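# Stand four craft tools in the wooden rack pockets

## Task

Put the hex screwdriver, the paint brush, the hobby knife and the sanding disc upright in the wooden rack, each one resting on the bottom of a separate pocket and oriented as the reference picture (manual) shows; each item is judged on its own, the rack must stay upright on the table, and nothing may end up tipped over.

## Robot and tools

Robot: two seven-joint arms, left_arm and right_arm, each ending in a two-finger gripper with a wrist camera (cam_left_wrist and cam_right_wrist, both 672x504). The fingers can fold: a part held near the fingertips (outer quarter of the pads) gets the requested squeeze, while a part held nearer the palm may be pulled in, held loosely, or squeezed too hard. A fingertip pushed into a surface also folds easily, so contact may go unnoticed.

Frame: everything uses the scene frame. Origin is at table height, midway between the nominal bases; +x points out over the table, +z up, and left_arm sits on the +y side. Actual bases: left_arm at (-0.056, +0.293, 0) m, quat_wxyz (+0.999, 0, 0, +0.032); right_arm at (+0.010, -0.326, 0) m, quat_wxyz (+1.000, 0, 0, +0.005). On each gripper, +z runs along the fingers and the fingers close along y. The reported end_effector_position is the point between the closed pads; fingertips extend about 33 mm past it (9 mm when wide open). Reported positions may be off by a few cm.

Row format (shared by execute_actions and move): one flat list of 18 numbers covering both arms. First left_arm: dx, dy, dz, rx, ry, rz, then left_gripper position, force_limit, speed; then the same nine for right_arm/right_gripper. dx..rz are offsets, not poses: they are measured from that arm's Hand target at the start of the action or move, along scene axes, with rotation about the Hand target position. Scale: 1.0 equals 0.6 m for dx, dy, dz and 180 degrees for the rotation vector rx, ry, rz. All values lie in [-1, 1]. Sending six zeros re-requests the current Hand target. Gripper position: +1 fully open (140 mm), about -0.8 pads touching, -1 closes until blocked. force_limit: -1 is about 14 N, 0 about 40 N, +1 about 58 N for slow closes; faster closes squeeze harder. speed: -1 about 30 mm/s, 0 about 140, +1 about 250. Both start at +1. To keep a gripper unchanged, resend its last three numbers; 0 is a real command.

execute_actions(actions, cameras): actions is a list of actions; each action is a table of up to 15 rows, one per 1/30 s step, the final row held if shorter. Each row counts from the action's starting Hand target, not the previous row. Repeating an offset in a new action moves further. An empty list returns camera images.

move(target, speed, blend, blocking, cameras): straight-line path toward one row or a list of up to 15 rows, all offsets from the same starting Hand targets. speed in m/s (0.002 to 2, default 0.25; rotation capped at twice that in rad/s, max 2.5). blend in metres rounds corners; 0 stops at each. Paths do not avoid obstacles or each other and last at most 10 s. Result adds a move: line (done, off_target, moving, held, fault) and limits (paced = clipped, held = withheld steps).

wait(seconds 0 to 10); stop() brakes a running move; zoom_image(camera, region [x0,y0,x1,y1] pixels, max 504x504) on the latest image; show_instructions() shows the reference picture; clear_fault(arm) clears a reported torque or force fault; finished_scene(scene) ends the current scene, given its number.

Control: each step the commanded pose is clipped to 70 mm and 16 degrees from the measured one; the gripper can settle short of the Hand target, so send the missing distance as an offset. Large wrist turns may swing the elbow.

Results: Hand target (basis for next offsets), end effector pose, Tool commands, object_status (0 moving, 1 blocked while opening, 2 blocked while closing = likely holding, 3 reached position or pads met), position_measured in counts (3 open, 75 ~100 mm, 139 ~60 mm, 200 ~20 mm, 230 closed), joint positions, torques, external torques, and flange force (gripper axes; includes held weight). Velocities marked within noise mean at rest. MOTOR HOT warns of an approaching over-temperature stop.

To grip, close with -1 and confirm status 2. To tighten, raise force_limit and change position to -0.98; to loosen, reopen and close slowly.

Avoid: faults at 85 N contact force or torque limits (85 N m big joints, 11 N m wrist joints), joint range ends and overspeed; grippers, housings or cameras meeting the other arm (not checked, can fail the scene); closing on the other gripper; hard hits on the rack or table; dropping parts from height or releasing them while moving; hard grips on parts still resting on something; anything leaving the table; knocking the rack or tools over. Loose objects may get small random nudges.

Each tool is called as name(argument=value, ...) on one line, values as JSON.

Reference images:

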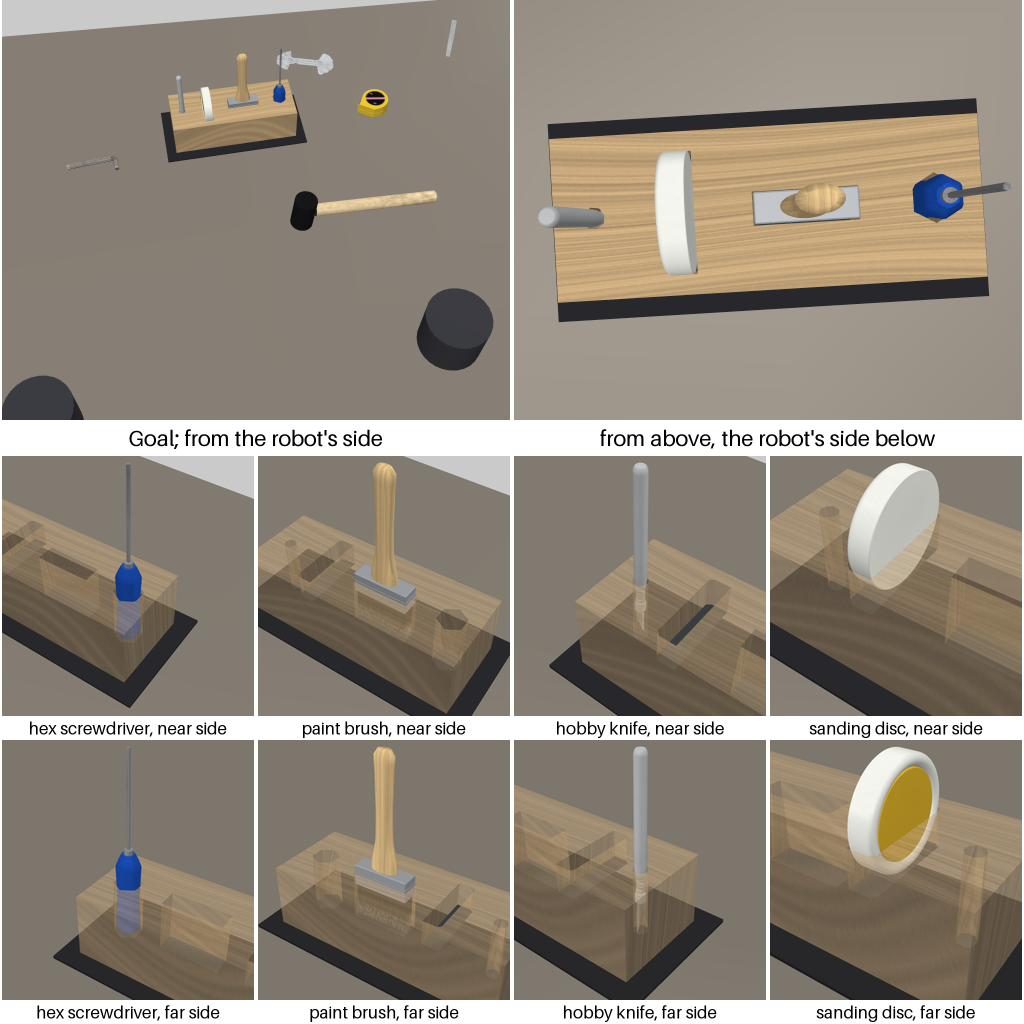

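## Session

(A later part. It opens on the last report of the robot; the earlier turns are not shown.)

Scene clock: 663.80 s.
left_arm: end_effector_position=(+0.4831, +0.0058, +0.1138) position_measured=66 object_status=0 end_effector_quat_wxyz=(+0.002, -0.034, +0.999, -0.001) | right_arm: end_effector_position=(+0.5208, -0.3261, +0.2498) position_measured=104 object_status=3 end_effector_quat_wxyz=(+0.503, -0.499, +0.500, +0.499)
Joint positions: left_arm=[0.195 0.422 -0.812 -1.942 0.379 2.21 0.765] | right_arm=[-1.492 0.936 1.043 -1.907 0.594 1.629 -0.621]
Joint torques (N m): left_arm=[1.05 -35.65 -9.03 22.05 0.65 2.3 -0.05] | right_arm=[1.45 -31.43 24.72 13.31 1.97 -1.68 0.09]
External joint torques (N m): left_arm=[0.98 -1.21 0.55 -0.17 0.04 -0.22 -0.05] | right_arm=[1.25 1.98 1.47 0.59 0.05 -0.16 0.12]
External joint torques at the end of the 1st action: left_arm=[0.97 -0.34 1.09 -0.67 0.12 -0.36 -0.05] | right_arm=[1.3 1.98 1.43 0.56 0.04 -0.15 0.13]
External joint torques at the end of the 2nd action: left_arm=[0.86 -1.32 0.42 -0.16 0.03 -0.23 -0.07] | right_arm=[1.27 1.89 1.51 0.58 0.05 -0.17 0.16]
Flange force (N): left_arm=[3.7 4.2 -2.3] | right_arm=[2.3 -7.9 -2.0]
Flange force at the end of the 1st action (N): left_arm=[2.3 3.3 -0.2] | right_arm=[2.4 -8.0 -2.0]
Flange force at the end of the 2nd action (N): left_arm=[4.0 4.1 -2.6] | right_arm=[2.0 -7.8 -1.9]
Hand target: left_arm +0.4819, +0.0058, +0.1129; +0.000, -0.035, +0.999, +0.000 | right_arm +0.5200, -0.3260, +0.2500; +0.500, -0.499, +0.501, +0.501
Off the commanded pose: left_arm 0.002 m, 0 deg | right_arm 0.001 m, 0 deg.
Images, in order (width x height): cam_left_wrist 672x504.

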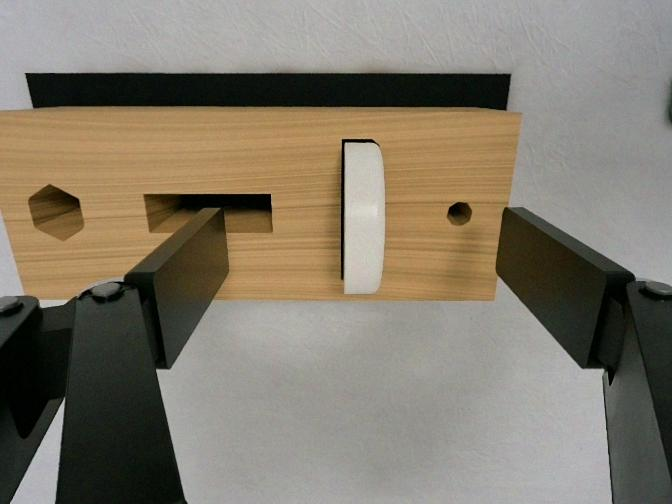

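move(target=[0,0,0.28,0,0,0,0.5,-0.6,-1,0,0,0,0,0,0,0.2,-0.3,-1], speed=0.1, cameras=["cam_left_wrist"])

Scene clock: 696.00 s.
left_arm: end_effector_position=(+0.4828, +0.0061, +0.2808) position_measured=66 object_status=3 end_effector_quat_wxyz=(+0.002, -0.038, +0.999, +0.001) | right_arm: end_effector_position=(+0.5208, -0.3261, +0.2498) position_measured=104 object_status=3 end_effector_quat_wxyz=(+0.503, -0.499, +0.500, +0.499)
Joint positions: left_arm=[0.281 0.246 -0.929 -1.707 0.208 1.853 0.869] | right_arm=[-1.492 0.936 1.043 -1.907 0.594 1.629 -0.621]
Joint velocities: left_arm=[0.001 0 0.001 -0.001 0.001 -0.004 0.005] | right_arm=[within noise]
Joint torques (N m): left_arm=[1.59 -29.97 -6.08 24.79 0.24 2.32 0.25] | right_arm=[1.46 -31.53 24.75 13.26 1.95 -1.69 0.09]
External joint torques (N m): left_arm=[1.36 -1.16 -0.03 0.25 -0.51 -0.19 0.25] | right_arm=[1.28 1.95 1.44 0.47 0.02 -0.17 0.12]
Flange force (N): left_arm=[7.1 7.3 -1.8] | right_arm=[2.3 -7.6 -1.8]
Hand target: left_arm +0.4819, +0.0058, +0.2809; +0.000, -0.035, +0.999, +0.000 | right_arm +0.5200, -0.3260, +0.2500; +0.500, -0.499, +0.501, +0.501
Off the commanded pose: left_arm 0.001 m, 0 deg | right_arm 0.001 m, 0 deg.
move: done
Images, in order (width x height): cam_left_wrist 672x504.

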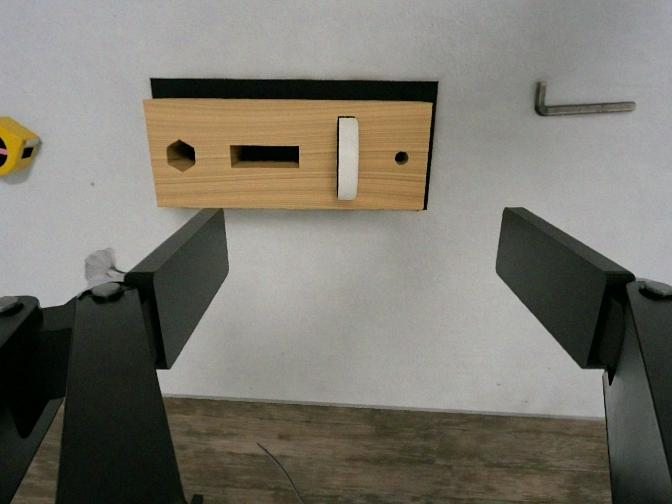

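move(target=[-0.3615,-0.123,-0.03,-0.0184,0.1377,0.0388,0.4,-0.6,-1,0,0,0,0,0,0,0.2,-0.3,-1], speed=0.2, cameras=["cam_left_wrist"])

Scene clock: 717.53 s.
left_arm: end_effector_position=(+0.2656, -0.0688, +0.2628) position_measured=78 object_status=3 end_effector_quat_wxyz=(-0.213, -0.089, +0.973, -0.022) | right_arm: end_effector_position=(+0.5208, -0.3261, +0.2498) position_measured=104 object_status=3 end_effector_quat_wxyz=(+0.503, -0.499, +0.500, +0.499)
Joint positions: left_arm=[0.302 0.063 -1.03 -1.924 -0.272 1.664 0.782] | right_arm=[-1.492 0.936 1.043 -1.907 0.594 1.629 -0.621]
Joint torques (N m): left_arm=[1.5 -20.15 -0.79 23.17 -0.57 1.26 -0.19] | right_arm=[1.43 -31.46 24.64 13.34 1.97 -1.69 0.08]
External joint torques (N m): left_arm=[1.28 -1.64 0.73 -0.7 -0.57 -0.27 -0.2] | right_arm=[1.3 2.02 1.39 0.54 0.05 -0.18 0.11]
Flange force (N): left_arm=[9.5 12.5 2.3] | right_arm=[2.5 -7.9 -2.0]
Hand target: left_arm +0.2650, -0.0680, +0.2629; -0.215, -0.094, +0.972, -0.022 | right_arm +0.5200, -0.3260, +0.2500; +0.500, -0.499, +0.501, +0.501
Off the commanded pose: left_arm 0.001 m, 1 deg | right_arm 0.001 m, 0 deg.
move: done
Images, in order (width x height): cam_left_wrist 672x504.

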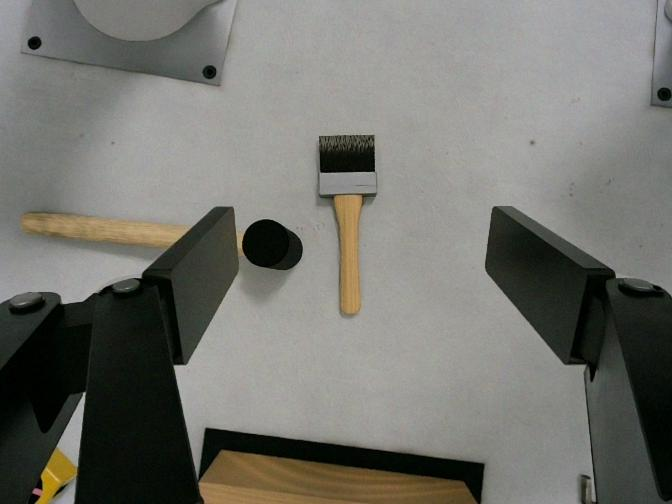

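move(target=[0.015,0.0025,-0.2217,0,0,0,-0.25,-0.6,-0.5,0,0,0,0,0,0,0.2,-0.3,-1], speed=0.15, cameras=["cam_left_wrist"])

Scene clock: 744.17 s.
left_arm: end_effector_position=(+0.2725, -0.0664, +0.1302) position_measured=160 object_status=3 end_effector_quat_wxyz=(-0.217, -0.091, +0.972, -0.022) | right_arm: end_effector_position=(+0.5208, -0.3261, +0.2498) position_measured=104 object_status=3 end_effector_quat_wxyz=(+0.503, -0.499, +0.500, +0.499)
Joint positions: left_arm=[0.197 0.299 -0.951 -2.089 -0.106 1.983 0.737] | right_arm=[-1.492 0.936 1.043 -1.907 0.594 1.629 -0.621]
Joint velocities: left_arm=[-0.002 0.001 0.003 -0.001 0 0.003 -0.005] | right_arm=[within noise]
Joint torques (N m): left_arm=[0.58 -27.12 -5.9 21.62 0.63 1.76 -0.14] | right_arm=[1.42 -31.49 24.74 13.29 1.95 -1.68 0.12]
External joint torques (N m): left_arm=[0.32 -1.1 1.38 0.23 0.51 0.23 -0.15] | right_arm=[1.17 1.92 1.44 0.59 0.04 -0.15 0.15]
Flange force (N): left_arm=[-0.6 1.1 -0.4] | right_arm=[2.1 -7.6 -2.0]
Hand target: left_arm +0.2740, -0.0665, +0.1299; -0.215, -0.094, +0.972, -0.022 | right_arm +0.5200, -0.3260, +0.2500; +0.500, -0.499, +0.501, +0.501
Off the commanded pose: left_arm 0.002 m, 0 deg | right_arm 0.001 m, 0 deg.
move: done
Images, in order (width x height): cam_left_wrist 672x504.

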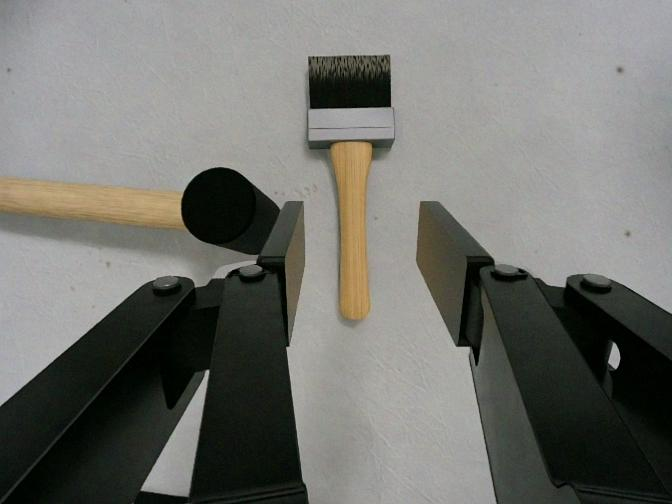

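move(target=[0.0208,0.0058,-0.155,0,0,0,-0.25,-0.6,-0.5,0,0,0,0,0,0,0.2,-0.3,-1], speed=0.08, cameras=["cam_left_wrist"])

execute_actions(actions=[[[0,0,0,0,0,0,-1,-0.4,-1,0,0,0,0,0,0,0.2,-0.3,-1]],[[0,0,0,0,0,0,-1,-0.4,-1,0,0,0,0,0,0,0.2,-0.3,-1]],[[0,0,0,0,0,0,-1,-0.4,-1,0,0,0,0,0,0,0.2,-0.3,-1]],[[0,0,0,0,0,0,-1,-0.4,-1,0,0,0,0,0,0,0.2,-0.3,-1]],[[0,0,0,0,0,0,-1,-0.4,-1,0,0,0,0,0,0,0.2,-0.3,-1]]], cameras=["cam_left_wrist"])

Scene clock: 759.40 s.
left_arm: end_effector_position=(+0.2850, -0.0628, +0.0371) position_measured=160 object_status=3 end_effector_quat_wxyz=(-0.217, -0.092, +0.971, -0.022) | right_arm: end_effector_position=(+0.5208, -0.3261, +0.2498) position_measured=104 object_status=3 end_effector_quat_wxyz=(+0.503, -0.499, +0.500, +0.499)
Joint positions: left_arm=[0.073 0.501 -0.801 -2.104 0.032 2.163 0.707] | right_arm=[-1.492 0.936 1.043 -1.907 0.594 1.629 -0.621]
Joint velocities: left_arm=[-0.002 0 0.002 0 0.001 0.003 0.002] | right_arm=[within noise]
Joint torques (N m): left_arm=[0.06 -34.35 -9.83 18.75 0.52 1.75 -0.22] | right_arm=[1.4 -31.52 24.72 13.27 1.97 -1.69 0.11]
External joint torques (N m): left_arm=[-0.15 -1.29 0.78 0.21 0.3 0.2 -0.24] | right_arm=[1.33 1.86 1.55 0.5 0.05 -0.18 0.14]
Flange force (N): left_arm=[0.8 0.6 -0.4] | right_arm=[2.0 -7.6 -1.7]
Hand target: left_arm +0.2865, -0.0631, +0.0369; -0.215, -0.094, +0.972, -0.022 | right_arm +0.5200, -0.3260, +0.2500; +0.500, -0.499, +0.501, +0.501
Off the commanded pose: left_arm 0.002 m, 0 deg | right_arm 0.001 m, 0 deg.
move: done
Images, in order (width x height): cam_left_wrist 672x504.

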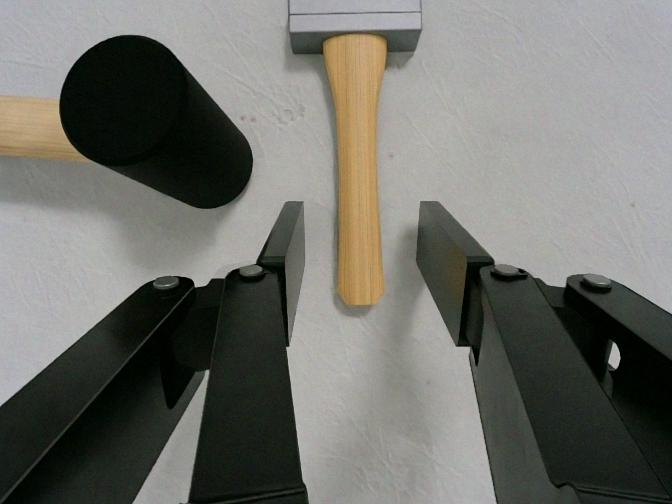

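Scene clock: 762.10 s.
left_arm: end_effector_position=(+0.2852, -0.0629, +0.0368) position_measured=204 object_status=2 end_effector_quat_wxyz=(-0.217, -0.092, +0.972, -0.022) | right_arm: end_effector_position=(+0.5208, -0.3261, +0.2498) position_measured=104 object_status=3 end_effector_quat_wxyz=(+0.503, -0.499, +0.500, +0.499)
Joint positions: left_arm=[0.071 0.501 -0.799 -2.103 0.032 2.164 0.707] | right_arm=[-1.492 0.936 1.043 -1.907 0.594 1.629 -0.621]
Joint torques (N m): left_arm=[0.76 -34.51 -9.63 18.65 0.34 1.75 -0.14] | right_arm=[1.43 -31.44 24.67 13.25 1.95 -1.71 0.09]
External joint torques (N m): left_arm=[0.55 -1.4 0.97 0.1 0.12 0.2 -0.16] | right_arm=[1.34 2.02 1.43 0.46 0.03 -0.2 0.12]
External joint torques at the end of the 1st action: left_arm=[-0.1 -1.32 1.41 0.05 0.03 0.22 -0.2] | right_arm=[1.23 1.99 1.3 0.48 0.05 -0.16 0.18]
External joint torques at the end of the 2nd action: left_arm=[0.92 -1.49 0.94 0.02 0.11 0.17 -0.19] | right_arm=[1.36 1.91 1.5 0.52 0.04 -0.16 0.16]
External joint torques at the end of the 3rd action: left_arm=[0.6 -1.43 1.07 0.03 0.13 0.17 -0.19] | right_arm=[1.34 1.86 1.61 0.55 0.06 -0.18 0.1]
External joint torques at the end of the 4th action: left_arm=[0.65 -1.5 1.07 0.03 0.13 0.17 -0.17] | right_arm=[1.36 1.93 1.52 0.53 0.04 -0.19 0.12]
Flange force (N): left_arm=[1.8 2.9 -1.0] | right_arm=[2.4 -7.8 -1.8]
Flange force at the end of the 1st action (N): left_arm=[0.7 1.2 0.0] | right_arm=[2.4 -7.7 -1.9]
Flange force at the end of the 2nd action (N): left_arm=[2.5 4.1 -1.4] | right_arm=[2.2 -7.8 -1.8]
Flange force at the end of the 3rd action (N): left_arm=[1.9 3.1 -1.0] | right_arm=[2.0 -7.7 -1.7]
Flange force at the end of the 4th action (N): left_arm=[2.0 3.4 -1.1] | right_arm=[2.2 -7.9 -1.8]
Hand target: left_arm +0.2865, -0.0631, +0.0369; -0.215, -0.094, +0.972, -0.022 | right_arm +0.5200, -0.3260, +0.2500; +0.500, -0.499, +0.501, +0.501
Off the commanded pose: left_arm 0.001 m, 0 deg | right_arm 0.001 m, 0 deg.
Images, in order (width x height): cam_left_wrist 672x504.

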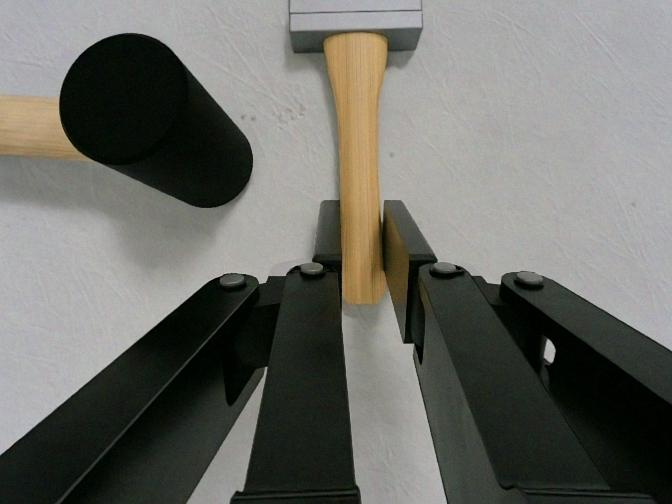

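move(target=[[0,0,0.05,0,0,0,-1,-0.4,-1,0,0,0,0,0,0,0.2,-0.3,-1],[0,0,0.45,0,0,0,-1,-0.4,-1,0,0,0,0,0,0,0.2,-0.3,-1]], speed=[0.05,0.15], blend=0.01, cameras=["cam_left_wrist"])

Scene clock: 782.93 s.
left_arm: end_effector_position=(+0.2869, -0.0631, +0.3058) position_measured=231 object_status=3 end_effector_quat_wxyz=(-0.214, -0.092, +0.972, -0.021) | right_arm: end_effector_position=(+0.5208, -0.3261, +0.2498) position_measured=104 object_status=3 end_effector_quat_wxyz=(+0.503, -0.499, +0.500, +0.499)
Joint positions: left_arm=[0.266 0.108 -0.981 -1.779 -0.232 1.548 0.75] | right_arm=[-1.492 0.936 1.043 -1.907 0.594 1.629 -0.621]
Joint velocities: left_arm=[-0.001 0.001 0 0 0 -0.004 -0.001] | right_arm=[within noise]
Joint torques (N m): left_arm=[1.33 -23.05 -2.32 24.17 -0.63 1.31 -0.12] | right_arm=[1.48 -31.5 24.71 13.31 1.96 -1.68 0.11]
External joint torques (N m): left_arm=[1.35 -1.49 0.57 0.27 -0.5 -0.21 -0.13] | right_arm=[1.29 1.89 1.47 0.59 0.05 -0.15 0.14]
Flange force (N): left_arm=[6.8 9.1 1.0] | right_arm=[2.2 -7.9 -1.9]
Hand target: left_arm +0.2865, -0.0631, +0.3069; -0.215, -0.094, +0.972, -0.022 | right_arm +0.5200, -0.3260, +0.2500; +0.500, -0.499, +0.501, +0.501
Off the commanded pose: left_arm 0.001 m, 0 deg | right_arm 0.001 m, 0 deg.
move: done
Images, in order (width x height): cam_left_wrist 672x504.

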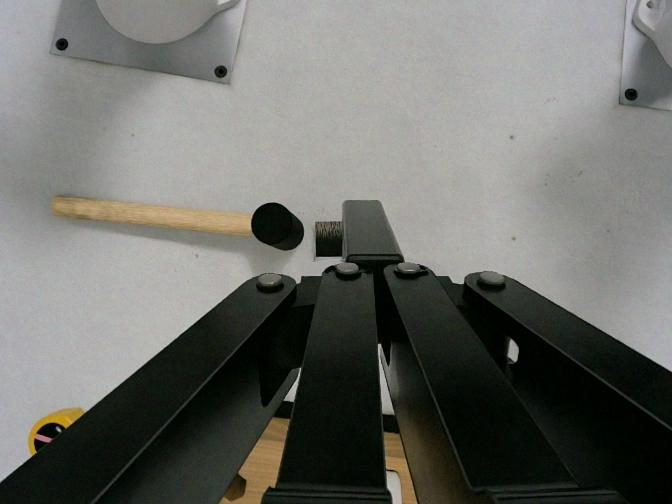

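move(target=[0,0.08,0,0,0,0,0.0,-0.4,0,0,0,0,0,0,0,0.2,-0.3,-1], speed=0.15, cameras=["cam_left_wrist"])

Scene clock: 786.50 s.
left_arm: end_effector_position=(+0.2874, -0.0154, +0.3068) position_measured=129 object_status=3 end_effector_quat_wxyz=(-0.214, -0.097, +0.972, -0.020) | right_arm: end_effector_position=(+0.5208, -0.3261, +0.2498) position_measured=104 object_status=3 end_effector_quat_wxyz=(+0.503, -0.499, +0.500, +0.499)
Joint positions: left_arm=[0.343 -0.027 -0.931 -1.864 -0.3 1.513 0.886] | right_arm=[-1.492 0.936 1.043 -1.907 0.594 1.629 -0.621]
Joint velocities: left_arm=[0.001 -0.001 -0.001 0 -0.001 0.001 0.004] | right_arm=[within noise]
Joint torques (N m): left_arm=[1.08 -19.66 1.58 23.21 -0.52 1.21 0.19] | right_arm=[1.47 -31.45 24.72 13.25 1.97 -1.69 0.13]
External joint torques (N m): left_arm=[0.96 -1.66 0.79 -0.56 -0.53 -0.2 0.18] | right_arm=[1.31 2 1.46 0.48 0.06 -0.17 0.16]
Flange force (N): left_arm=[8.9 10.7 4.1] | right_arm=[2.3 -7.8 -1.8]
Hand target: left_arm +0.2865, -0.0151, +0.3069; -0.215, -0.094, +0.972, -0.022 | right_arm +0.5200, -0.3260, +0.2500; +0.500, -0.499, +0.501, +0.501
Off the commanded pose: left_arm 0.001 m, 0 deg | right_arm 0.001 m, 0 deg.
move: done
Images, in order (width x height): cam_left_wrist 672x504.

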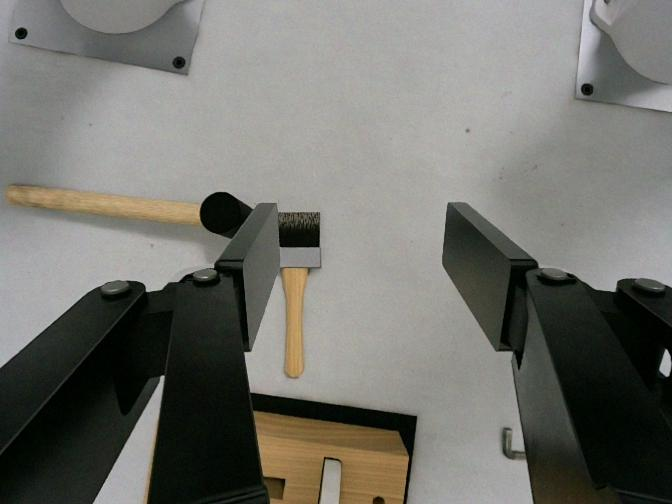

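move(target=[0.09,-0.0802,-0.33,0,0,0,-0.25,-0.4,-0.5,0,0,0,0,0,0,0.2,-0.3,-1], speed=0.15, cameras=["cam_left_wrist"])

Scene clock: 798.03 s.
left_arm: end_effector_position=(+0.3389, -0.0631, +0.1088) position_measured=160 object_status=3 end_effector_quat_wxyz=(-0.218, -0.091, +0.972, -0.022) | right_arm: end_effector_position=(+0.5208, -0.3261, +0.2498) position_measured=104 object_status=3 end_effector_quat_wxyz=(+0.503, -0.499, +0.500, +0.499)
Joint positions: left_arm=[0.086 0.488 -0.805 -1.889 0.022 1.935 0.727] | right_arm=[-1.492 0.936 1.043 -1.907 0.594 1.629 -0.621]
Joint velocities: left_arm=[0 -0.001 0.001 0 0 0.002 -0.005] | right_arm=[within noise]
Joint torques (N m): left_arm=[0.91 -36.93 -10.07 21.19 0.36 1.79 -0.21] | right_arm=[1.4 -31.47 24.67 13.36 1.98 -1.7 0.11]
External joint torques (N m): left_arm=[0.71 -1.41 0.61 0.16 0.28 0.24 -0.23] | right_arm=[1.12 1.94 1.39 0.7 0.07 -0.17 0.14]
Flange force (N): left_arm=[2.7 3.4 -0.4] | right_arm=[2.2 -7.9 -2.3]
Hand target: left_arm +0.3405, -0.0632, +0.1089; -0.215, -0.094, +0.972, -0.022 | right_arm +0.5200, -0.3260, +0.2500; +0.500, -0.499, +0.501, +0.501
Off the commanded pose: left_arm 0.002 m, 0 deg | right_arm 0.001 m, 0 deg.
move: done
Images, in order (width x height): cam_left_wrist 672x504.

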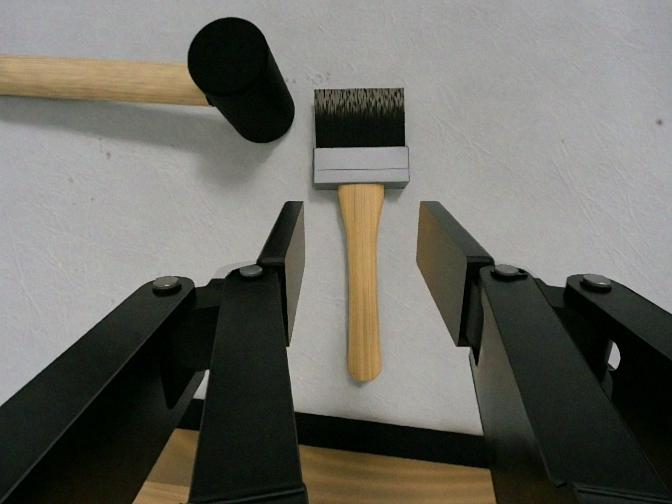

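move(target=[-0.0075,0.0062,-0.1223,0,0,0.0056,-0.25,-0.4,-0.5,0,0,0,0,0,0,0.2,-0.3,-1], speed=0.08, cameras=["cam_left_wrist"])

execute_actions(actions=[[[0,0,0,0,0,0,-1,0,-1,0,0,0,0,0,0,0.2,-0.3,-1]],[[0,0,0,0,0,0,-1,0,-1,0,0,0,0,0,0,0.2,-0.3,-1]],[[0,0,0,0,0,0,-1,0,-1,0,0,0,0,0,0,0.2,-0.3,-1]],[[0,0,0,0,0,0,-1,0,-1,0,0,0,0,0,0,0.2,-0.3,-1]],[[0,0,0,0,0,0,-1,0,-1,0,0,0,0,0,0,0.2,-0.3,-1]]], cameras=["cam_left_wrist"])

Scene clock: 808.90 s.
left_arm: end_effector_position=(+0.3353, -0.0596, +0.0362) position_measured=160 object_status=3 end_effector_quat_wxyz=(-0.217, -0.101, +0.971, -0.024) | right_arm: end_effector_position=(+0.5208, -0.3261, +0.2498) position_measured=104 object_status=3 end_effector_quat_wxyz=(+0.503, -0.499, +0.500, +0.499)
Joint positions: left_arm=[0.034 0.585 -0.729 -1.949 0.07 2.092 0.717] | right_arm=[-1.492 0.936 1.043 -1.907 0.594 1.629 -0.621]
Joint velocities: left_arm=[-0.001 0.001 0.001 0.001 -0.002 0.004 -0.001] | right_arm=[within noise]
Joint torques (N m): left_arm=[0.62 -39.21 -10.87 18.81 0.49 1.83 -0.18] | right_arm=[1.41 -31.49 24.78 13.29 1.95 -1.69 0.1]
External joint torques (N m): left_arm=[0.53 -1.43 0.81 -0.2 0.31 0.3 -0.2] | right_arm=[1.44 2.02 1.56 0.39 0.02 -0.18 0.13]
Flange force (N): left_arm=[3.0 3.8 -0.1] | right_arm=[2.3 -7.8 -1.6]
Hand target: left_arm +0.3360, -0.0595, +0.0355; -0.215, -0.103, +0.971, -0.023 | right_arm +0.5200, -0.3260, +0.2500; +0.500, -0.499, +0.501, +0.501
Off the commanded pose: left_arm 0.001 m, 0 deg | right_arm 0.001 m, 0 deg.
move: done
Images, in order (width x height): cam_left_wrist 672x504.

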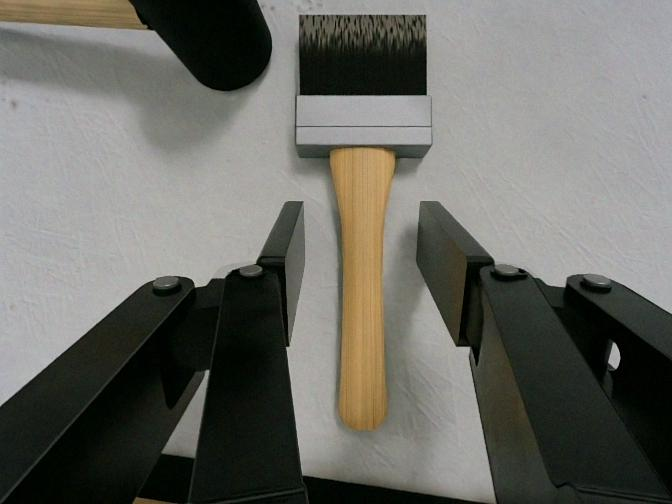

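Scene clock: 811.60 s.
left_arm: end_effector_position=(+0.3355, -0.0595, +0.0358) position_measured=206 object_status=2 end_effector_quat_wxyz=(-0.216, -0.101, +0.971, -0.024) | right_arm: end_effector_position=(+0.5208, -0.3261, +0.2498) position_measured=104 object_status=3 end_effector_quat_wxyz=(+0.503, -0.499, +0.500, +0.499)
Joint positions: left_arm=[0.033 0.585 -0.728 -1.949 0.07 2.092 0.717] | right_arm=[-1.492 0.936 1.043 -1.907 0.594 1.629 -0.621]
Joint torques (N m): left_arm=[0.65 -39.4 -10.64 18.44 0.19 1.77 -0.15] | right_arm=[1.52 -31.4 24.67 13.29 1.96 -1.69 0.1]
External joint torques (N m): left_arm=[0.3 -1.57 0.82 -0.67 0.02 0.22 -0.17] | right_arm=[1.35 2.08 1.39 0.5 0.04 -0.18 0.13]
External joint torques at the end of the 1st action: left_arm=[0.91 -1.46 1.11 -0.23 0.03 0.21 -0.14] | right_arm=[1.25 1.91 1.5 0.55 0.03 -0.16 0.12]
External joint torques at the end of the 2nd action: left_arm=[0.36 -1.54 0.84 -0.48 0.03 0.24 -0.18] | right_arm=[1.31 1.93 1.41 0.55 0.04 -0.17 0.11]
External joint torques at the end of the 3rd action: left_arm=[0.41 -1.45 0.92 -0.73 0 0.2 -0.16] | right_arm=[1.34 1.89 1.55 0.52 0.05 -0.19 0.15]
External joint torques at the end of the 4th action: left_arm=[0.32 -1.53 0.82 -0.67 0.01 0.2 -0.16] | right_arm=[1.29 1.96 1.45 0.52 0.03 -0.18 0.16]
Flange force (N): left_arm=[4.7 5.1 0.2] | right_arm=[2.6 -8.1 -2.0]
Flange force at the end of the 1st action (N): left_arm=[3.3 4.8 -0.6] | right_arm=[2.1 -7.6 -1.8]
Flange force at the end of the 2nd action (N): left_arm=[4.2 4.6 0.0] | right_arm=[2.3 -7.9 -1.9]
Flange force at the end of the 3rd action (N): left_arm=[4.6 5.2 0.3] | right_arm=[2.0 -7.8 -1.8]
Flange force at the end of the 4th action (N): left_arm=[4.7 5.0 0.2] | right_arm=[2.2 -7.8 -1.9]
Hand target: left_arm +0.3360, -0.0595, +0.0355; -0.215, -0.103, +0.971, -0.023 | right_arm +0.5200, -0.3260, +0.2500; +0.500, -0.499, +0.501, +0.501
Off the commanded pose: left_arm 0.001 m, 0 deg | right_arm 0.001 m, 0 deg.
Images, in order (width x height): cam_left_wrist 672x504.

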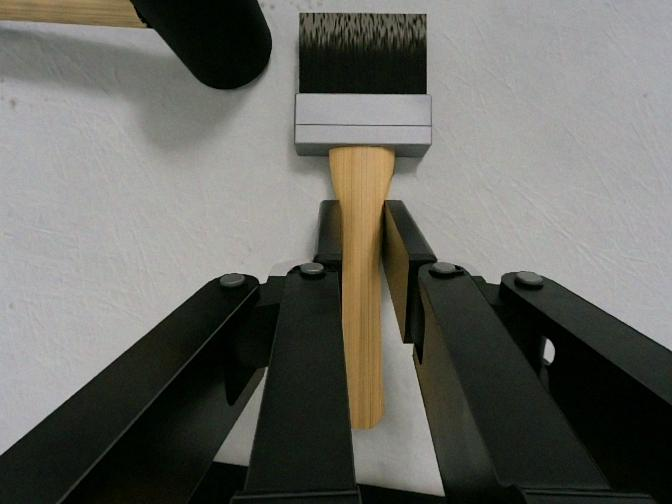

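move(target=[0,0,0.06,0,0,0,-1,0,-1,0,0,0,0,0,0,0.2,-0.3,-1], speed=0.04, cameras=["cam_left_wrist"])

Scene clock: 814.27 s.
left_arm: end_effector_position=(+0.3364, -0.0587, +0.0697) position_measured=206 object_status=2 end_effector_quat_wxyz=(-0.214, -0.102, +0.971, -0.022) | right_arm: end_effector_position=(+0.5208, -0.3261, +0.2498) position_measured=104 object_status=3 end_effector_quat_wxyz=(+0.503, -0.499, +0.500, +0.499)
Joint positions: left_arm=[0.06 0.522 -0.761 -1.942 0.04 2.031 0.717] | right_arm=[-1.492 0.936 1.043 -1.907 0.594 1.629 -0.621]
Joint velocities: left_arm=[0.002 -0.001 -0.001 0.002 0 -0.004 0] | right_arm=[within noise]
Joint torques (N m): left_arm=[1.47 -38.43 -11.12 20.38 -0.57 1.36 0.03] | right_arm=[1.46 -31.47 24.8 13.3 1.97 -1.68 0.1]
External joint torques (N m): left_arm=[1.24 -2.04 -0.31 0.29 -0.72 -0.21 0.02] | right_arm=[1.21 1.84 1.57 0.68 0.06 -0.14 0.13]
Flange force (N): left_arm=[6.3 6.7 -3.7] | right_arm=[1.9 -7.8 -2.0]
Hand target: left_arm +0.3360, -0.0595, +0.0715; -0.215, -0.103, +0.971, -0.023 | right_arm +0.5200, -0.3260, +0.2500; +0.500, -0.499, +0.501, +0.501
Off the commanded pose: left_arm 0.002 m, 0 deg | right_arm 0.001 m, 0 deg.
move: done
Images, in order (width x height): cam_left_wrist 672x504.

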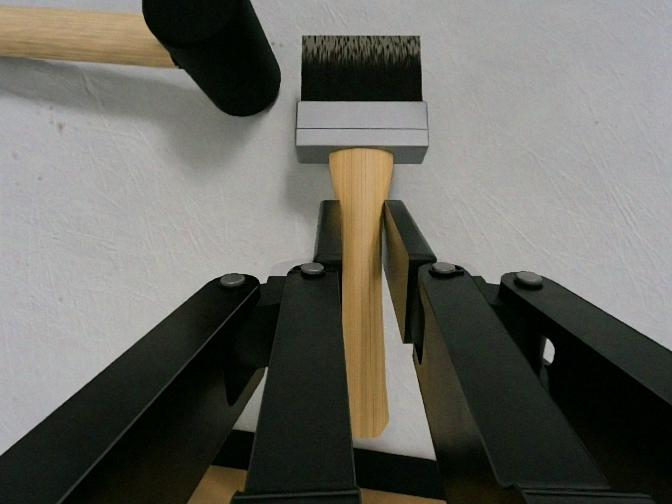

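move(target=[0,0,0.38,0,0,0,-1,0,-1,0,0,0,0,0,0,0.2,-0.3,-1], speed=0.12, cameras=["cam_left_wrist"])

Scene clock: 821.10 s.
left_arm: end_effector_position=(+0.3372, -0.0583, +0.2981) position_measured=206 object_status=2 end_effector_quat_wxyz=(-0.213, -0.100, +0.972, -0.023) | right_arm: end_effector_position=(+0.5208, -0.3261, +0.2498) position_measured=104 object_status=3 end_effector_quat_wxyz=(+0.503, -0.499, +0.500, +0.499)
Joint positions: left_arm=[0.165 0.274 -0.889 -1.638 -0.117 1.532 0.706] | right_arm=[-1.492 0.936 1.043 -1.907 0.594 1.629 -0.621]
Joint velocities: left_arm=[0.001 -0.001 0.001 -0.001 0 -0.003 -0.003] | right_arm=[within noise]
Joint torques (N m): left_arm=[1.11 -31.41 -6.24 24.4 -0.91 1.36 -0.2] | right_arm=[1.46 -31.5 24.73 13.32 1.97 -1.68 0.12]
External joint torques (N m): left_arm=[1.04 -1.6 0.34 0.84 -0.75 -0.21 -0.21] | right_arm=[1.46 1.92 1.59 0.52 0.06 -0.17 0.15]
Flange force (N): left_arm=[5.1 5.8 -0.8] | right_arm=[2.1 -8.1 -1.7]
Hand target: left_arm +0.3360, -0.0595, +0.2995; -0.215, -0.103, +0.971, -0.023 | right_arm +0.5200, -0.3260, +0.2500; +0.500, -0.499, +0.501, +0.501
Off the commanded pose: left_arm 0.002 m, 0 deg | right_arm 0.001 m, 0 deg.
move: done
Images, in order (width x height): cam_left_wrist 672x504.

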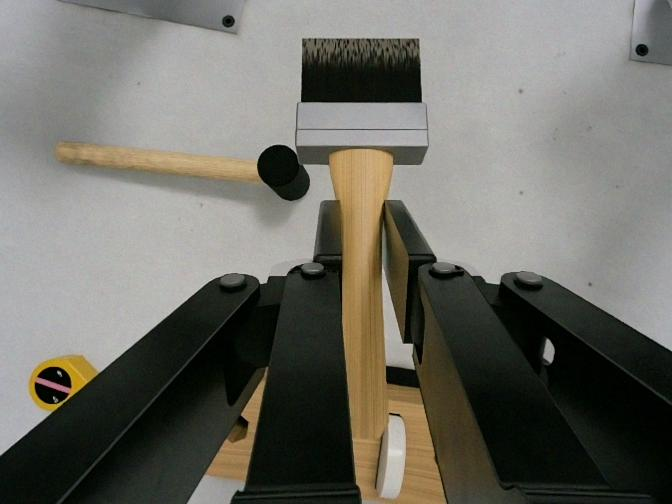

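move(target=[[0.1067,-0.0042,0.10,0.0324,-0.2369,-0.0179,-1,0,-1,0,0,0,0,0,0,0.2,-0.3,-1],[0.211,-0.0097,-0.05,0.0648,-0.4737,-0.0357,-1,0,-1,0,0,0,0,0,0,0.2,-0.3,-1]], speed=0.17, blend=0.03, cameras=["cam_left_wrist"])

Scene clock: 857.97 s.
left_arm: end_effector_position=(+0.4619, -0.0651, +0.2685) position_measured=206 object_status=2 end_effector_quat_wxyz=(+0.506, -0.026, +0.862, +0.018) | right_arm: end_effector_position=(+0.5208, -0.3261, +0.2498) position_measured=104 object_status=3 end_effector_quat_wxyz=(+0.503, -0.499, +0.500, +0.499)
Joint positions: left_arm=[0.609 -0.898 -1.457 -2.532 0.094 3.059 0.374] | right_arm=[-1.492 0.936 1.043 -1.907 0.594 1.629 -0.621]
Joint velocities: left_arm=[-0.001 -0.002 0 0 -0.001 0.004 -0.006] | right_arm=[within noise]
Joint torques (N m): left_arm=[1.4 11.61 22.67 14.04 -2.44 2.5 -0.19] | right_arm=[1.44 -31.49 24.71 13.31 1.96 -1.67 0.12]
External joint torques (N m): left_arm=[1.43 -1.37 0.45 -0.28 -0.78 0.43 -0.16] | right_arm=[1.22 1.84 1.5 0.63 0.05 -0.15 0.15]
Flange force (N): left_arm=[2.0 -0.2 5.0] | right_arm=[2.0 -7.7 -1.9]
Hand target: left_arm +0.4626, -0.0653, +0.2695; +0.507, -0.030, +0.861, +0.014 | right_arm +0.5200, -0.3260, +0.2500; +0.500, -0.499, +0.501, +0.501
Off the commanded pose: left_arm 0.001 m, 1 deg | right_arm 0.001 m, 0 deg.
move: done
Images, in order (width x height): cam_left_wrist 672x504.

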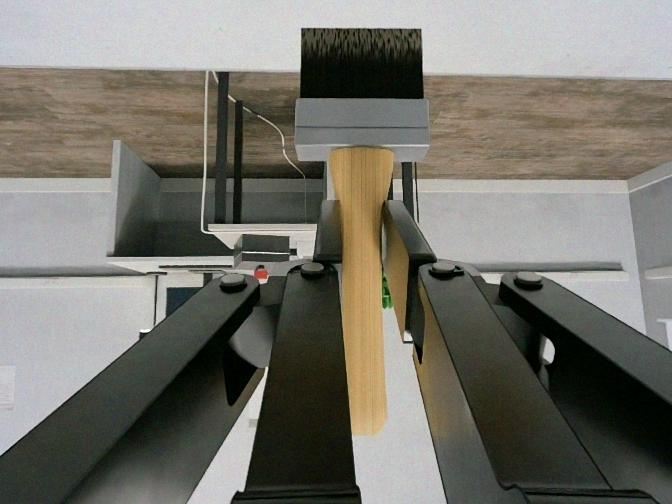

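zoom_image(camera="cam_left_wrist", region=[276, 10, 446, 180])

Scaled by 2.965 from the camera's 672x504 image, which has a finer 960x720 frame.

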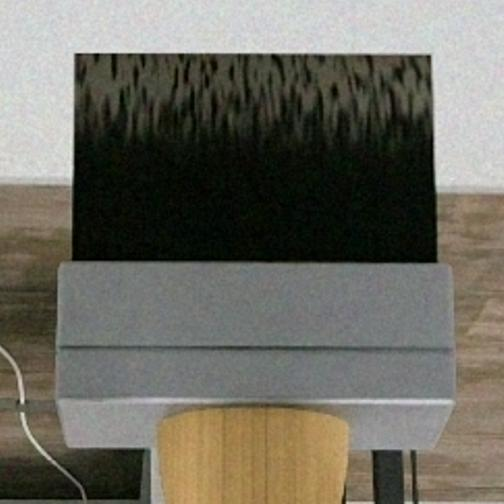

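move(target=[0,0,-0.15,0,0,0,-1,0,-1,0,0,0,0,0,0,0.2,-0.3,-1], speed=0.08, cameras=["cam_left_wrist"])

zoom_image(camera="cam_left_wrist", region=[236, 0, 486, 250])

Scene clock: 876.13 s.
left_arm: end_effector_position=(+0.4617, -0.0641, +0.1781) position_measured=206 object_status=2 end_effector_quat_wxyz=(+0.506, -0.026, +0.862, +0.018) | right_arm: end_effector_position=(+0.5208, -0.3261, +0.2498) position_measured=104 object_status=3 end_effector_quat_wxyz=(+0.503, -0.499, +0.500, +0.499)
Joint positions: left_arm=[0.764 -1.018 -1.709 -2.55 -0.009 3.204 0.277] | right_arm=[-1.492 0.936 1.043 -1.907 0.594 1.629 -0.621]
Joint velocities: left_arm=[0.001 0 -0.002 0.001 -0.003 0.004 -0.007] | right_arm=[within noise]
Joint torques (N m): left_arm=[1.46 17.31 24.56 9 -2.9 2.37 -0.32] | right_arm=[1.44 -31.45 24.63 13.25 1.95 -1.69 0.13]
External joint torques (N m): left_arm=[1.49 -1.17 0.45 -0.01 -0.72 0.51 -0.29] | right_arm=[1.24 2 1.35 0.5 0.03 -0.17 0.16]
Flange force (N): left_arm=[1.7 -0.1 6.4] | right_arm=[2.4 -7.8 -2.0]
Hand target: left_arm +0.4626, -0.0653, +0.1795; +0.507, -0.030, +0.861, +0.014 | right_arm +0.5200, -0.3260, +0.2500; +0.500, -0.499, +0.501, +0.501
Off the commanded pose: left_arm 0.002 m, 1 deg | right_arm 0.001 m, 0 deg.
move: done
Images, in order (width x height): cam_left_wrist 672x504.

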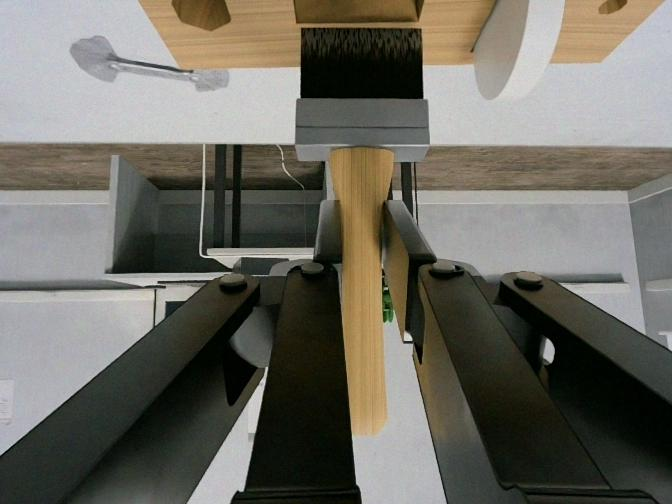

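Scaled by 2.016 from the camera's 672x504 image, which has a finer 960x720 frame.

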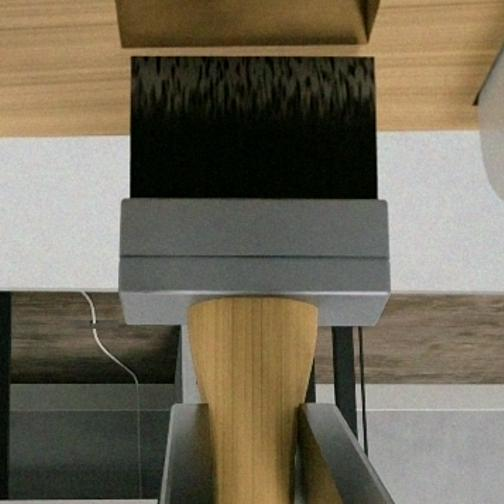

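move(target=[0,0,-0.0150,0,0,0,-1,0,-1,0,0,0,0,0,0,0.2,-0.3,-1], speed=0.04, cameras=["cam_left_wrist"])

zoom_image(camera="cam_left_wrist", region=[236, 0, 486, 250])

Scene clock: 890.83 s.
left_arm: end_effector_position=(+0.4616, -0.0640, +0.1691) position_measured=206 object_status=2 end_effector_quat_wxyz=(+0.506, -0.026, +0.862, +0.018) | right_arm: end_effector_position=(+0.5208, -0.3261, +0.2498) position_measured=104 object_status=3 end_effector_quat_wxyz=(+0.503, -0.499, +0.500, +0.499)
Joint positions: left_arm=[0.778 -1.032 -1.734 -2.548 -0.02 3.216 0.267] | right_arm=[-1.492 0.936 1.043 -1.907 0.594 1.629 -0.621]
Joint velocities: left_arm=[0 -0.002 0 -0.001 -0.004 0.004 -0.003] | right_arm=[within noise]
Joint torques (N m): left_arm=[1.19 17.89 24.66 8.68 -2.95 2.29 -0.16] | right_arm=[1.4 -31.48 24.71 13.28 1.96 -1.7 0.1]
External joint torques (N m): left_arm=[1.15 -1.1 0.35 0.21 -0.73 0.45 -0.14] | right_arm=[1.31 1.93 1.55 0.51 0.05 -0.19 0.13]
Flange force (N): left_arm=[1.5 -0.6 5.5] | right_arm=[2.1 -7.7 -1.8]
Hand target: left_arm +0.4626, -0.0653, +0.1705; +0.507, -0.030, +0.861, +0.014 | right_arm +0.5200, -0.3260, +0.2500; +0.500, -0.499, +0.501, +0.501
Off the commanded pose: left_arm 0.002 m, 1 deg | right_arm 0.001 m, 0 deg.
move: done
Images, in order (width x height): cam_left_wrist 672x504.

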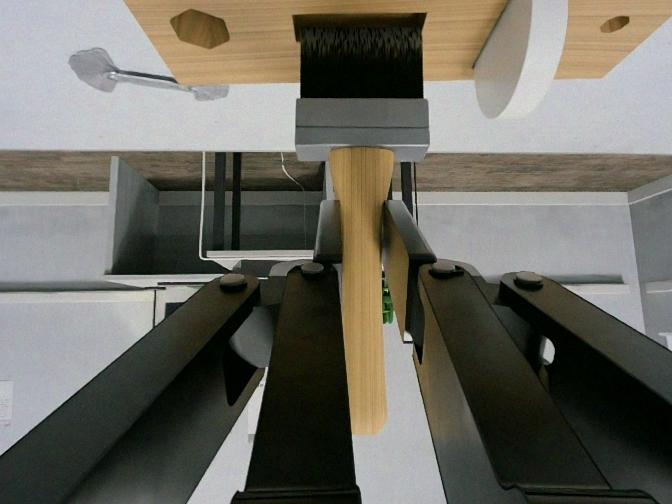

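Scaled by 2.016 from the camera's 672x504 image, which has a finer 960x720 frame.

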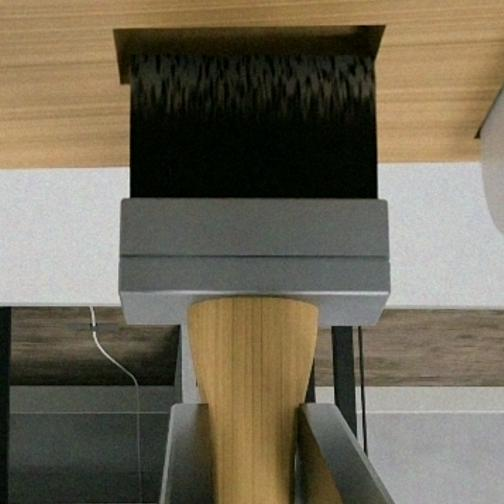

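move(target=[[-0.0035,-0.001,0,0.0004,-0.0067,0,-1,0,-1,0,0,0,0,0,0,0.2,-0.3,-1],[-0.0035,-0.001,-0.015,0.0004,-0.0067,0,-1,0,-1,0,0,0,0,0,0,0.2,-0.3,-1]], speed=[0.02,0.02], cameras=["cam_left_wrist"])

zoom_image(camera="cam_left_wrist", region=[236, 0, 486, 250])

Scene clock: 908.70 s.
left_arm: end_effector_position=(+0.4595, -0.0646, +0.1600) position_measured=206 object_status=2 end_effector_quat_wxyz=(+0.515, -0.026, +0.857, +0.018) | right_arm: end_effector_position=(+0.5208, -0.3261, +0.2498) position_measured=104 object_status=3 end_effector_quat_wxyz=(+0.503, -0.499, +0.500, +0.499)
Joint positions: left_arm=[0.778 -1.08 -1.765 -2.551 -0.051 3.233 0.245] | right_arm=[-1.492 0.936 1.043 -1.907 0.594 1.629 -0.621]
Joint velocities: left_arm=[0.001 0 0 0 -0.004 0.002 -0.003] | right_arm=[within noise]
Joint torques (N m): left_arm=[1.46 18.45 25.26 7.32 -3.15 2.21 -0.22] | right_arm=[1.45 -31.47 24.74 13.28 1.96 -1.69 0.12]
External joint torques (N m): left_arm=[1.29 -1.19 0.36 0.34 -0.81 0.48 -0.19] | right_arm=[1.44 1.84 1.66 0.53 0.05 -0.18 0.15]
Flange force (N): left_arm=[1.7 -0.9 6.3] | right_arm=[1.9 -7.9 -1.6]
Hand target: left_arm +0.4605, -0.0659, +0.1615; +0.516, -0.030, +0.856, +0.014 | right_arm +0.5200, -0.3260, +0.2500; +0.500, -0.499, +0.501, +0.501
Off the commanded pose: left_arm 0.002 m, 1 deg | right_arm 0.001 m, 0 deg.
move: done
Images, in order (width x height): cam_left_wrist 672x504.

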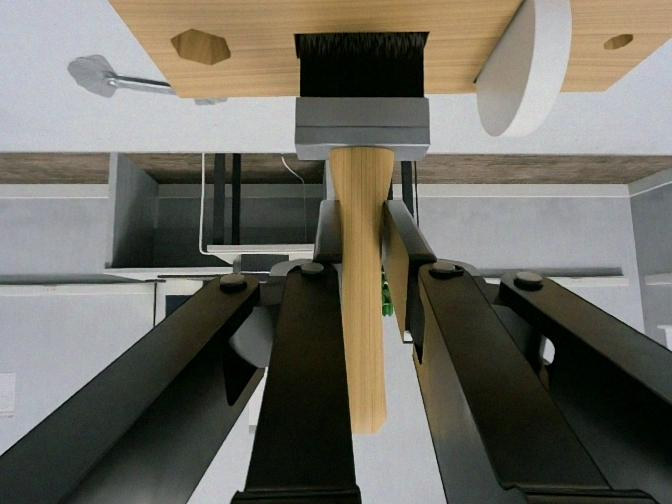

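Scaled by 2.016 from the camera's 672x504 image, which has a finer 960x720 frame.

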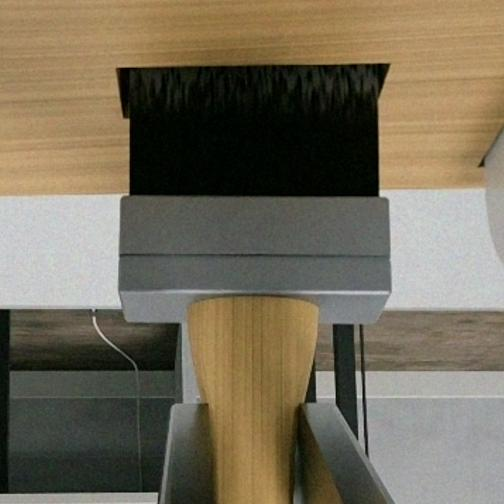

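move(target=[0,-0.0005,-0.0167,0,0,0,-1,0,-1,0,0,0,0,0,0,0.2,-0.3,-1], speed=0.02)

move(target=[0,0,-0.0167,0,0,0,-1,0,-1,0,0,0,0,0,0,0.2,-0.3,-1], speed=0.02, cameras=["cam_left_wrist"])

zoom_image(camera="cam_left_wrist", region=[236, 0, 486, 250])

Scene clock: 914.63 s.
left_arm: end_effector_position=(+0.4594, -0.0650, +0.1500) position_measured=206 object_status=2 end_effector_quat_wxyz=(+0.515, -0.026, +0.857, +0.018) | right_arm: end_effector_position=(+0.5208, -0.3261, +0.2498) position_measured=104 object_status=3 end_effector_quat_wxyz=(+0.503, -0.499, +0.500, +0.499)
Joint positions: left_arm=[0.793 -1.097 -1.791 -2.546 -0.065 3.244 0.234] | right_arm=[-1.492 0.936 1.043 -1.907 0.594 1.629 -0.621]
Joint velocities: left_arm=[0.001 0 0 0 -0.003 0.003 -0.004] | right_arm=[within noise]
Joint torques (N m): left_arm=[1.48 19.02 25.45 6.62 -3.25 2.06 -0.27] | right_arm=[1.43 -31.46 24.71 13.33 1.95 -1.71 0.1]
External joint torques (N m): left_arm=[1.37 -1.14 0.45 0.22 -0.89 0.35 -0.25] | right_arm=[1.33 1.95 1.49 0.56 0.04 -0.19 0.13]
Flange force (N): left_arm=[1.6 -0.8 6.0] | right_arm=[2.2 -8.0 -2.0]
Hand target: left_arm +0.4605, -0.0662, +0.1515; +0.516, -0.030, +0.856, +0.014 | right_arm +0.5200, -0.3260, +0.2500; +0.500, -0.499, +0.501, +0.501
Off the commanded pose: left_arm 0.002 m, 1 deg | right_arm 0.001 m, 0 deg.
move: done

Scene clock: 915.53 s.
left_arm: end_effector_position=(+0.4594, -0.0650, +0.1400) position_measured=206 object_status=2 end_effector_quat_wxyz=(+0.515, -0.026, +0.857, +0.018) | right_arm: end_effector_position=(+0.5208, -0.3261, +0.2498) position_measured=104 object_status=3 end_effector_quat_wxyz=(+0.503, -0.499, +0.500, +0.499)
Joint positions: left_arm=[0.806 -1.114 -1.817 -2.542 -0.079 3.255 0.224] | right_arm=[-1.492 0.936 1.043 -1.907 0.594 1.629 -0.621]
Joint velocities: left_arm=[0.001 -0.001 -0.003 0.001 -0.004 0.002 -0.003] | right_arm=[within noise]
Joint torques (N m): left_arm=[1.61 19.61 25.96 6.01 -3.26 2.1 -0.37] | right_arm=[1.46 -31.55 24.71 13.26 1.96 -1.7 0.15]
External joint torques (N m): left_arm=[1.57 -1.05 0.9 0.21 -0.87 0.41 -0.34] | right_arm=[1.33 1.94 1.43 0.47 0.04 -0.18 0.18]
Flange force (N): left_arm=[0.7 -0.4 6.1] | right_arm=[2.2 -7.7 -1.8]
Hand target: left_arm +0.4605, -0.0662, +0.1414; +0.516, -0.030, +0.856, +0.014 | right_arm +0.5200, -0.3260, +0.2500; +0.500, -0.499, +0.501, +0.501
Off the commanded pose: left_arm 0.002 m, 1 deg | right_arm 0.001 m, 0 deg.
move: done
Images, in order (width x height): cam_left_wrist 672x504.

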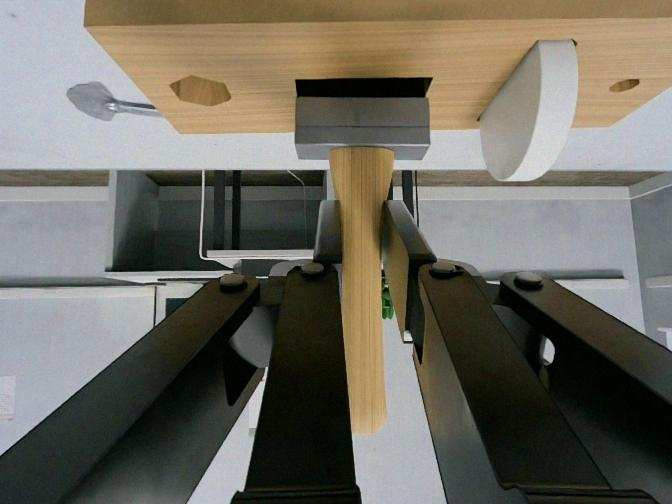

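Scaled by 2.016 from the camera's 672x504 image, which has a finer 960x720 frame.

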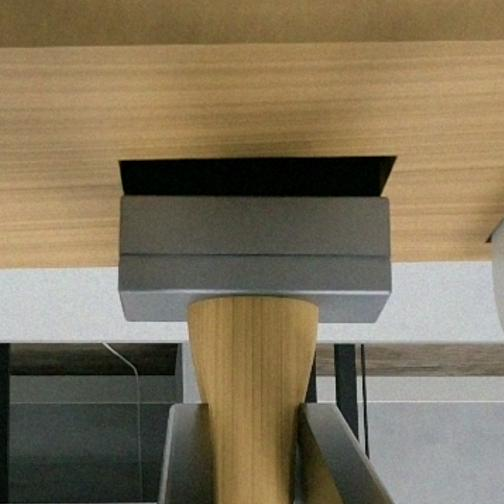

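zoom_image(camera="cam_left_wrist", region=[286, 60, 446, 180])

Scaled by 3.150 from the camera's 672x504 image, which has a finer 960x720 frame.

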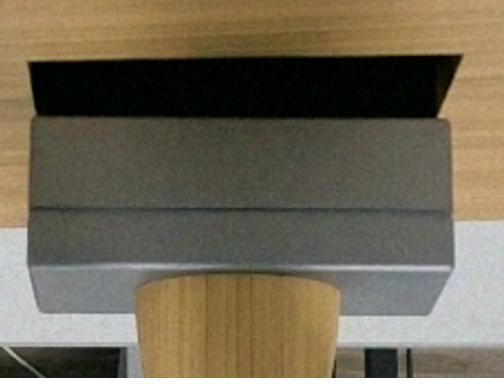

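move(target=[0.0043,0.0012,0,0,0,0,-1,0,-1,0,0,0,0,0,0,0.2,-0.3,-1], speed=0.02, cameras=["cam_left_wrist"])

zoom_image(camera="cam_left_wrist", region=[286, 60, 446, 180])

Scene clock: 937.23 s.
left_arm: end_effector_position=(+0.4620, -0.0647, +0.1403) position_measured=206 object_status=2 end_effector_quat_wxyz=(+0.515, -0.027, +0.856, +0.017) | right_arm: end_effector_position=(+0.5208, -0.3261, +0.2498) position_measured=104 object_status=3 end_effector_quat_wxyz=(+0.503, -0.499, +0.500, +0.499)
Joint positions: left_arm=[0.815 -1.114 -1.819 -2.538 -0.079 3.26 0.223] | right_arm=[-1.492 0.936 1.043 -1.907 0.594 1.629 -0.621]
Joint velocities: left_arm=[0.001 0 0.001 0 0 0.004 0] | right_arm=[within noise]
Joint torques (N m): left_arm=[1.86 19.98 25.69 5.86 -2.91 2 -0.14] | right_arm=[1.48 -31.48 24.69 13.28 1.96 -1.68 0.17]
External joint torques (N m): left_arm=[1.88 -0.77 0.56 0.02 -0.51 0.3 -0.11] | right_arm=[1.3 2.01 1.37 0.48 0.03 -0.16 0.2]
Flange force (N): left_arm=[0.1 -0.1 7.1] | right_arm=[2.4 -7.9 -1.9]
Hand target: left_arm +0.4631, -0.0655, +0.1414; +0.516, -0.030, +0.856, +0.014 | right_arm +0.5200, -0.3260, +0.2500; +0.500, -0.499, +0.501, +0.501
Off the commanded pose: left_arm 0.002 m, 0 deg | right_arm 0.001 m, 0 deg.
move: done
Images, in order (width x height): cam_left_wrist 672x504.

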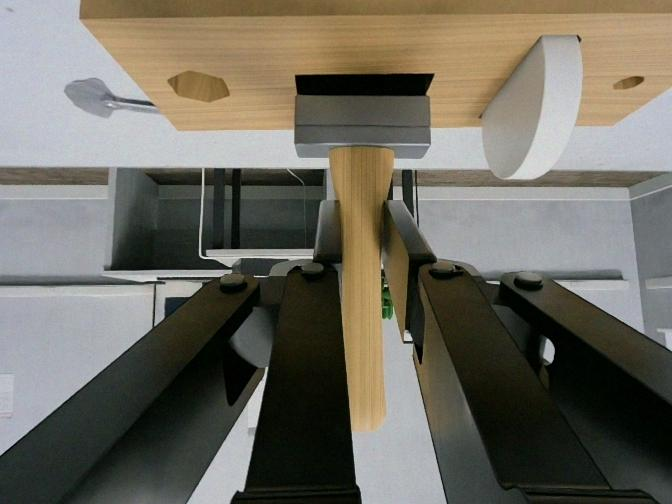

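Scaled by 3.150 from the camera's 672x504 image, which has a finer 960x720 frame.

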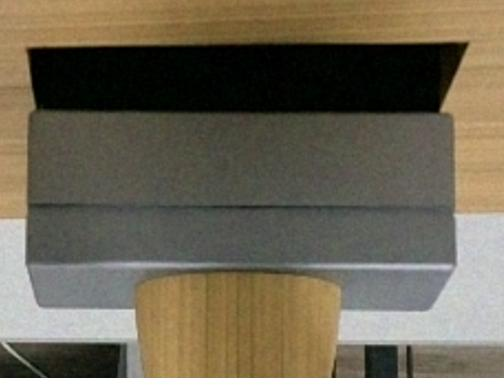

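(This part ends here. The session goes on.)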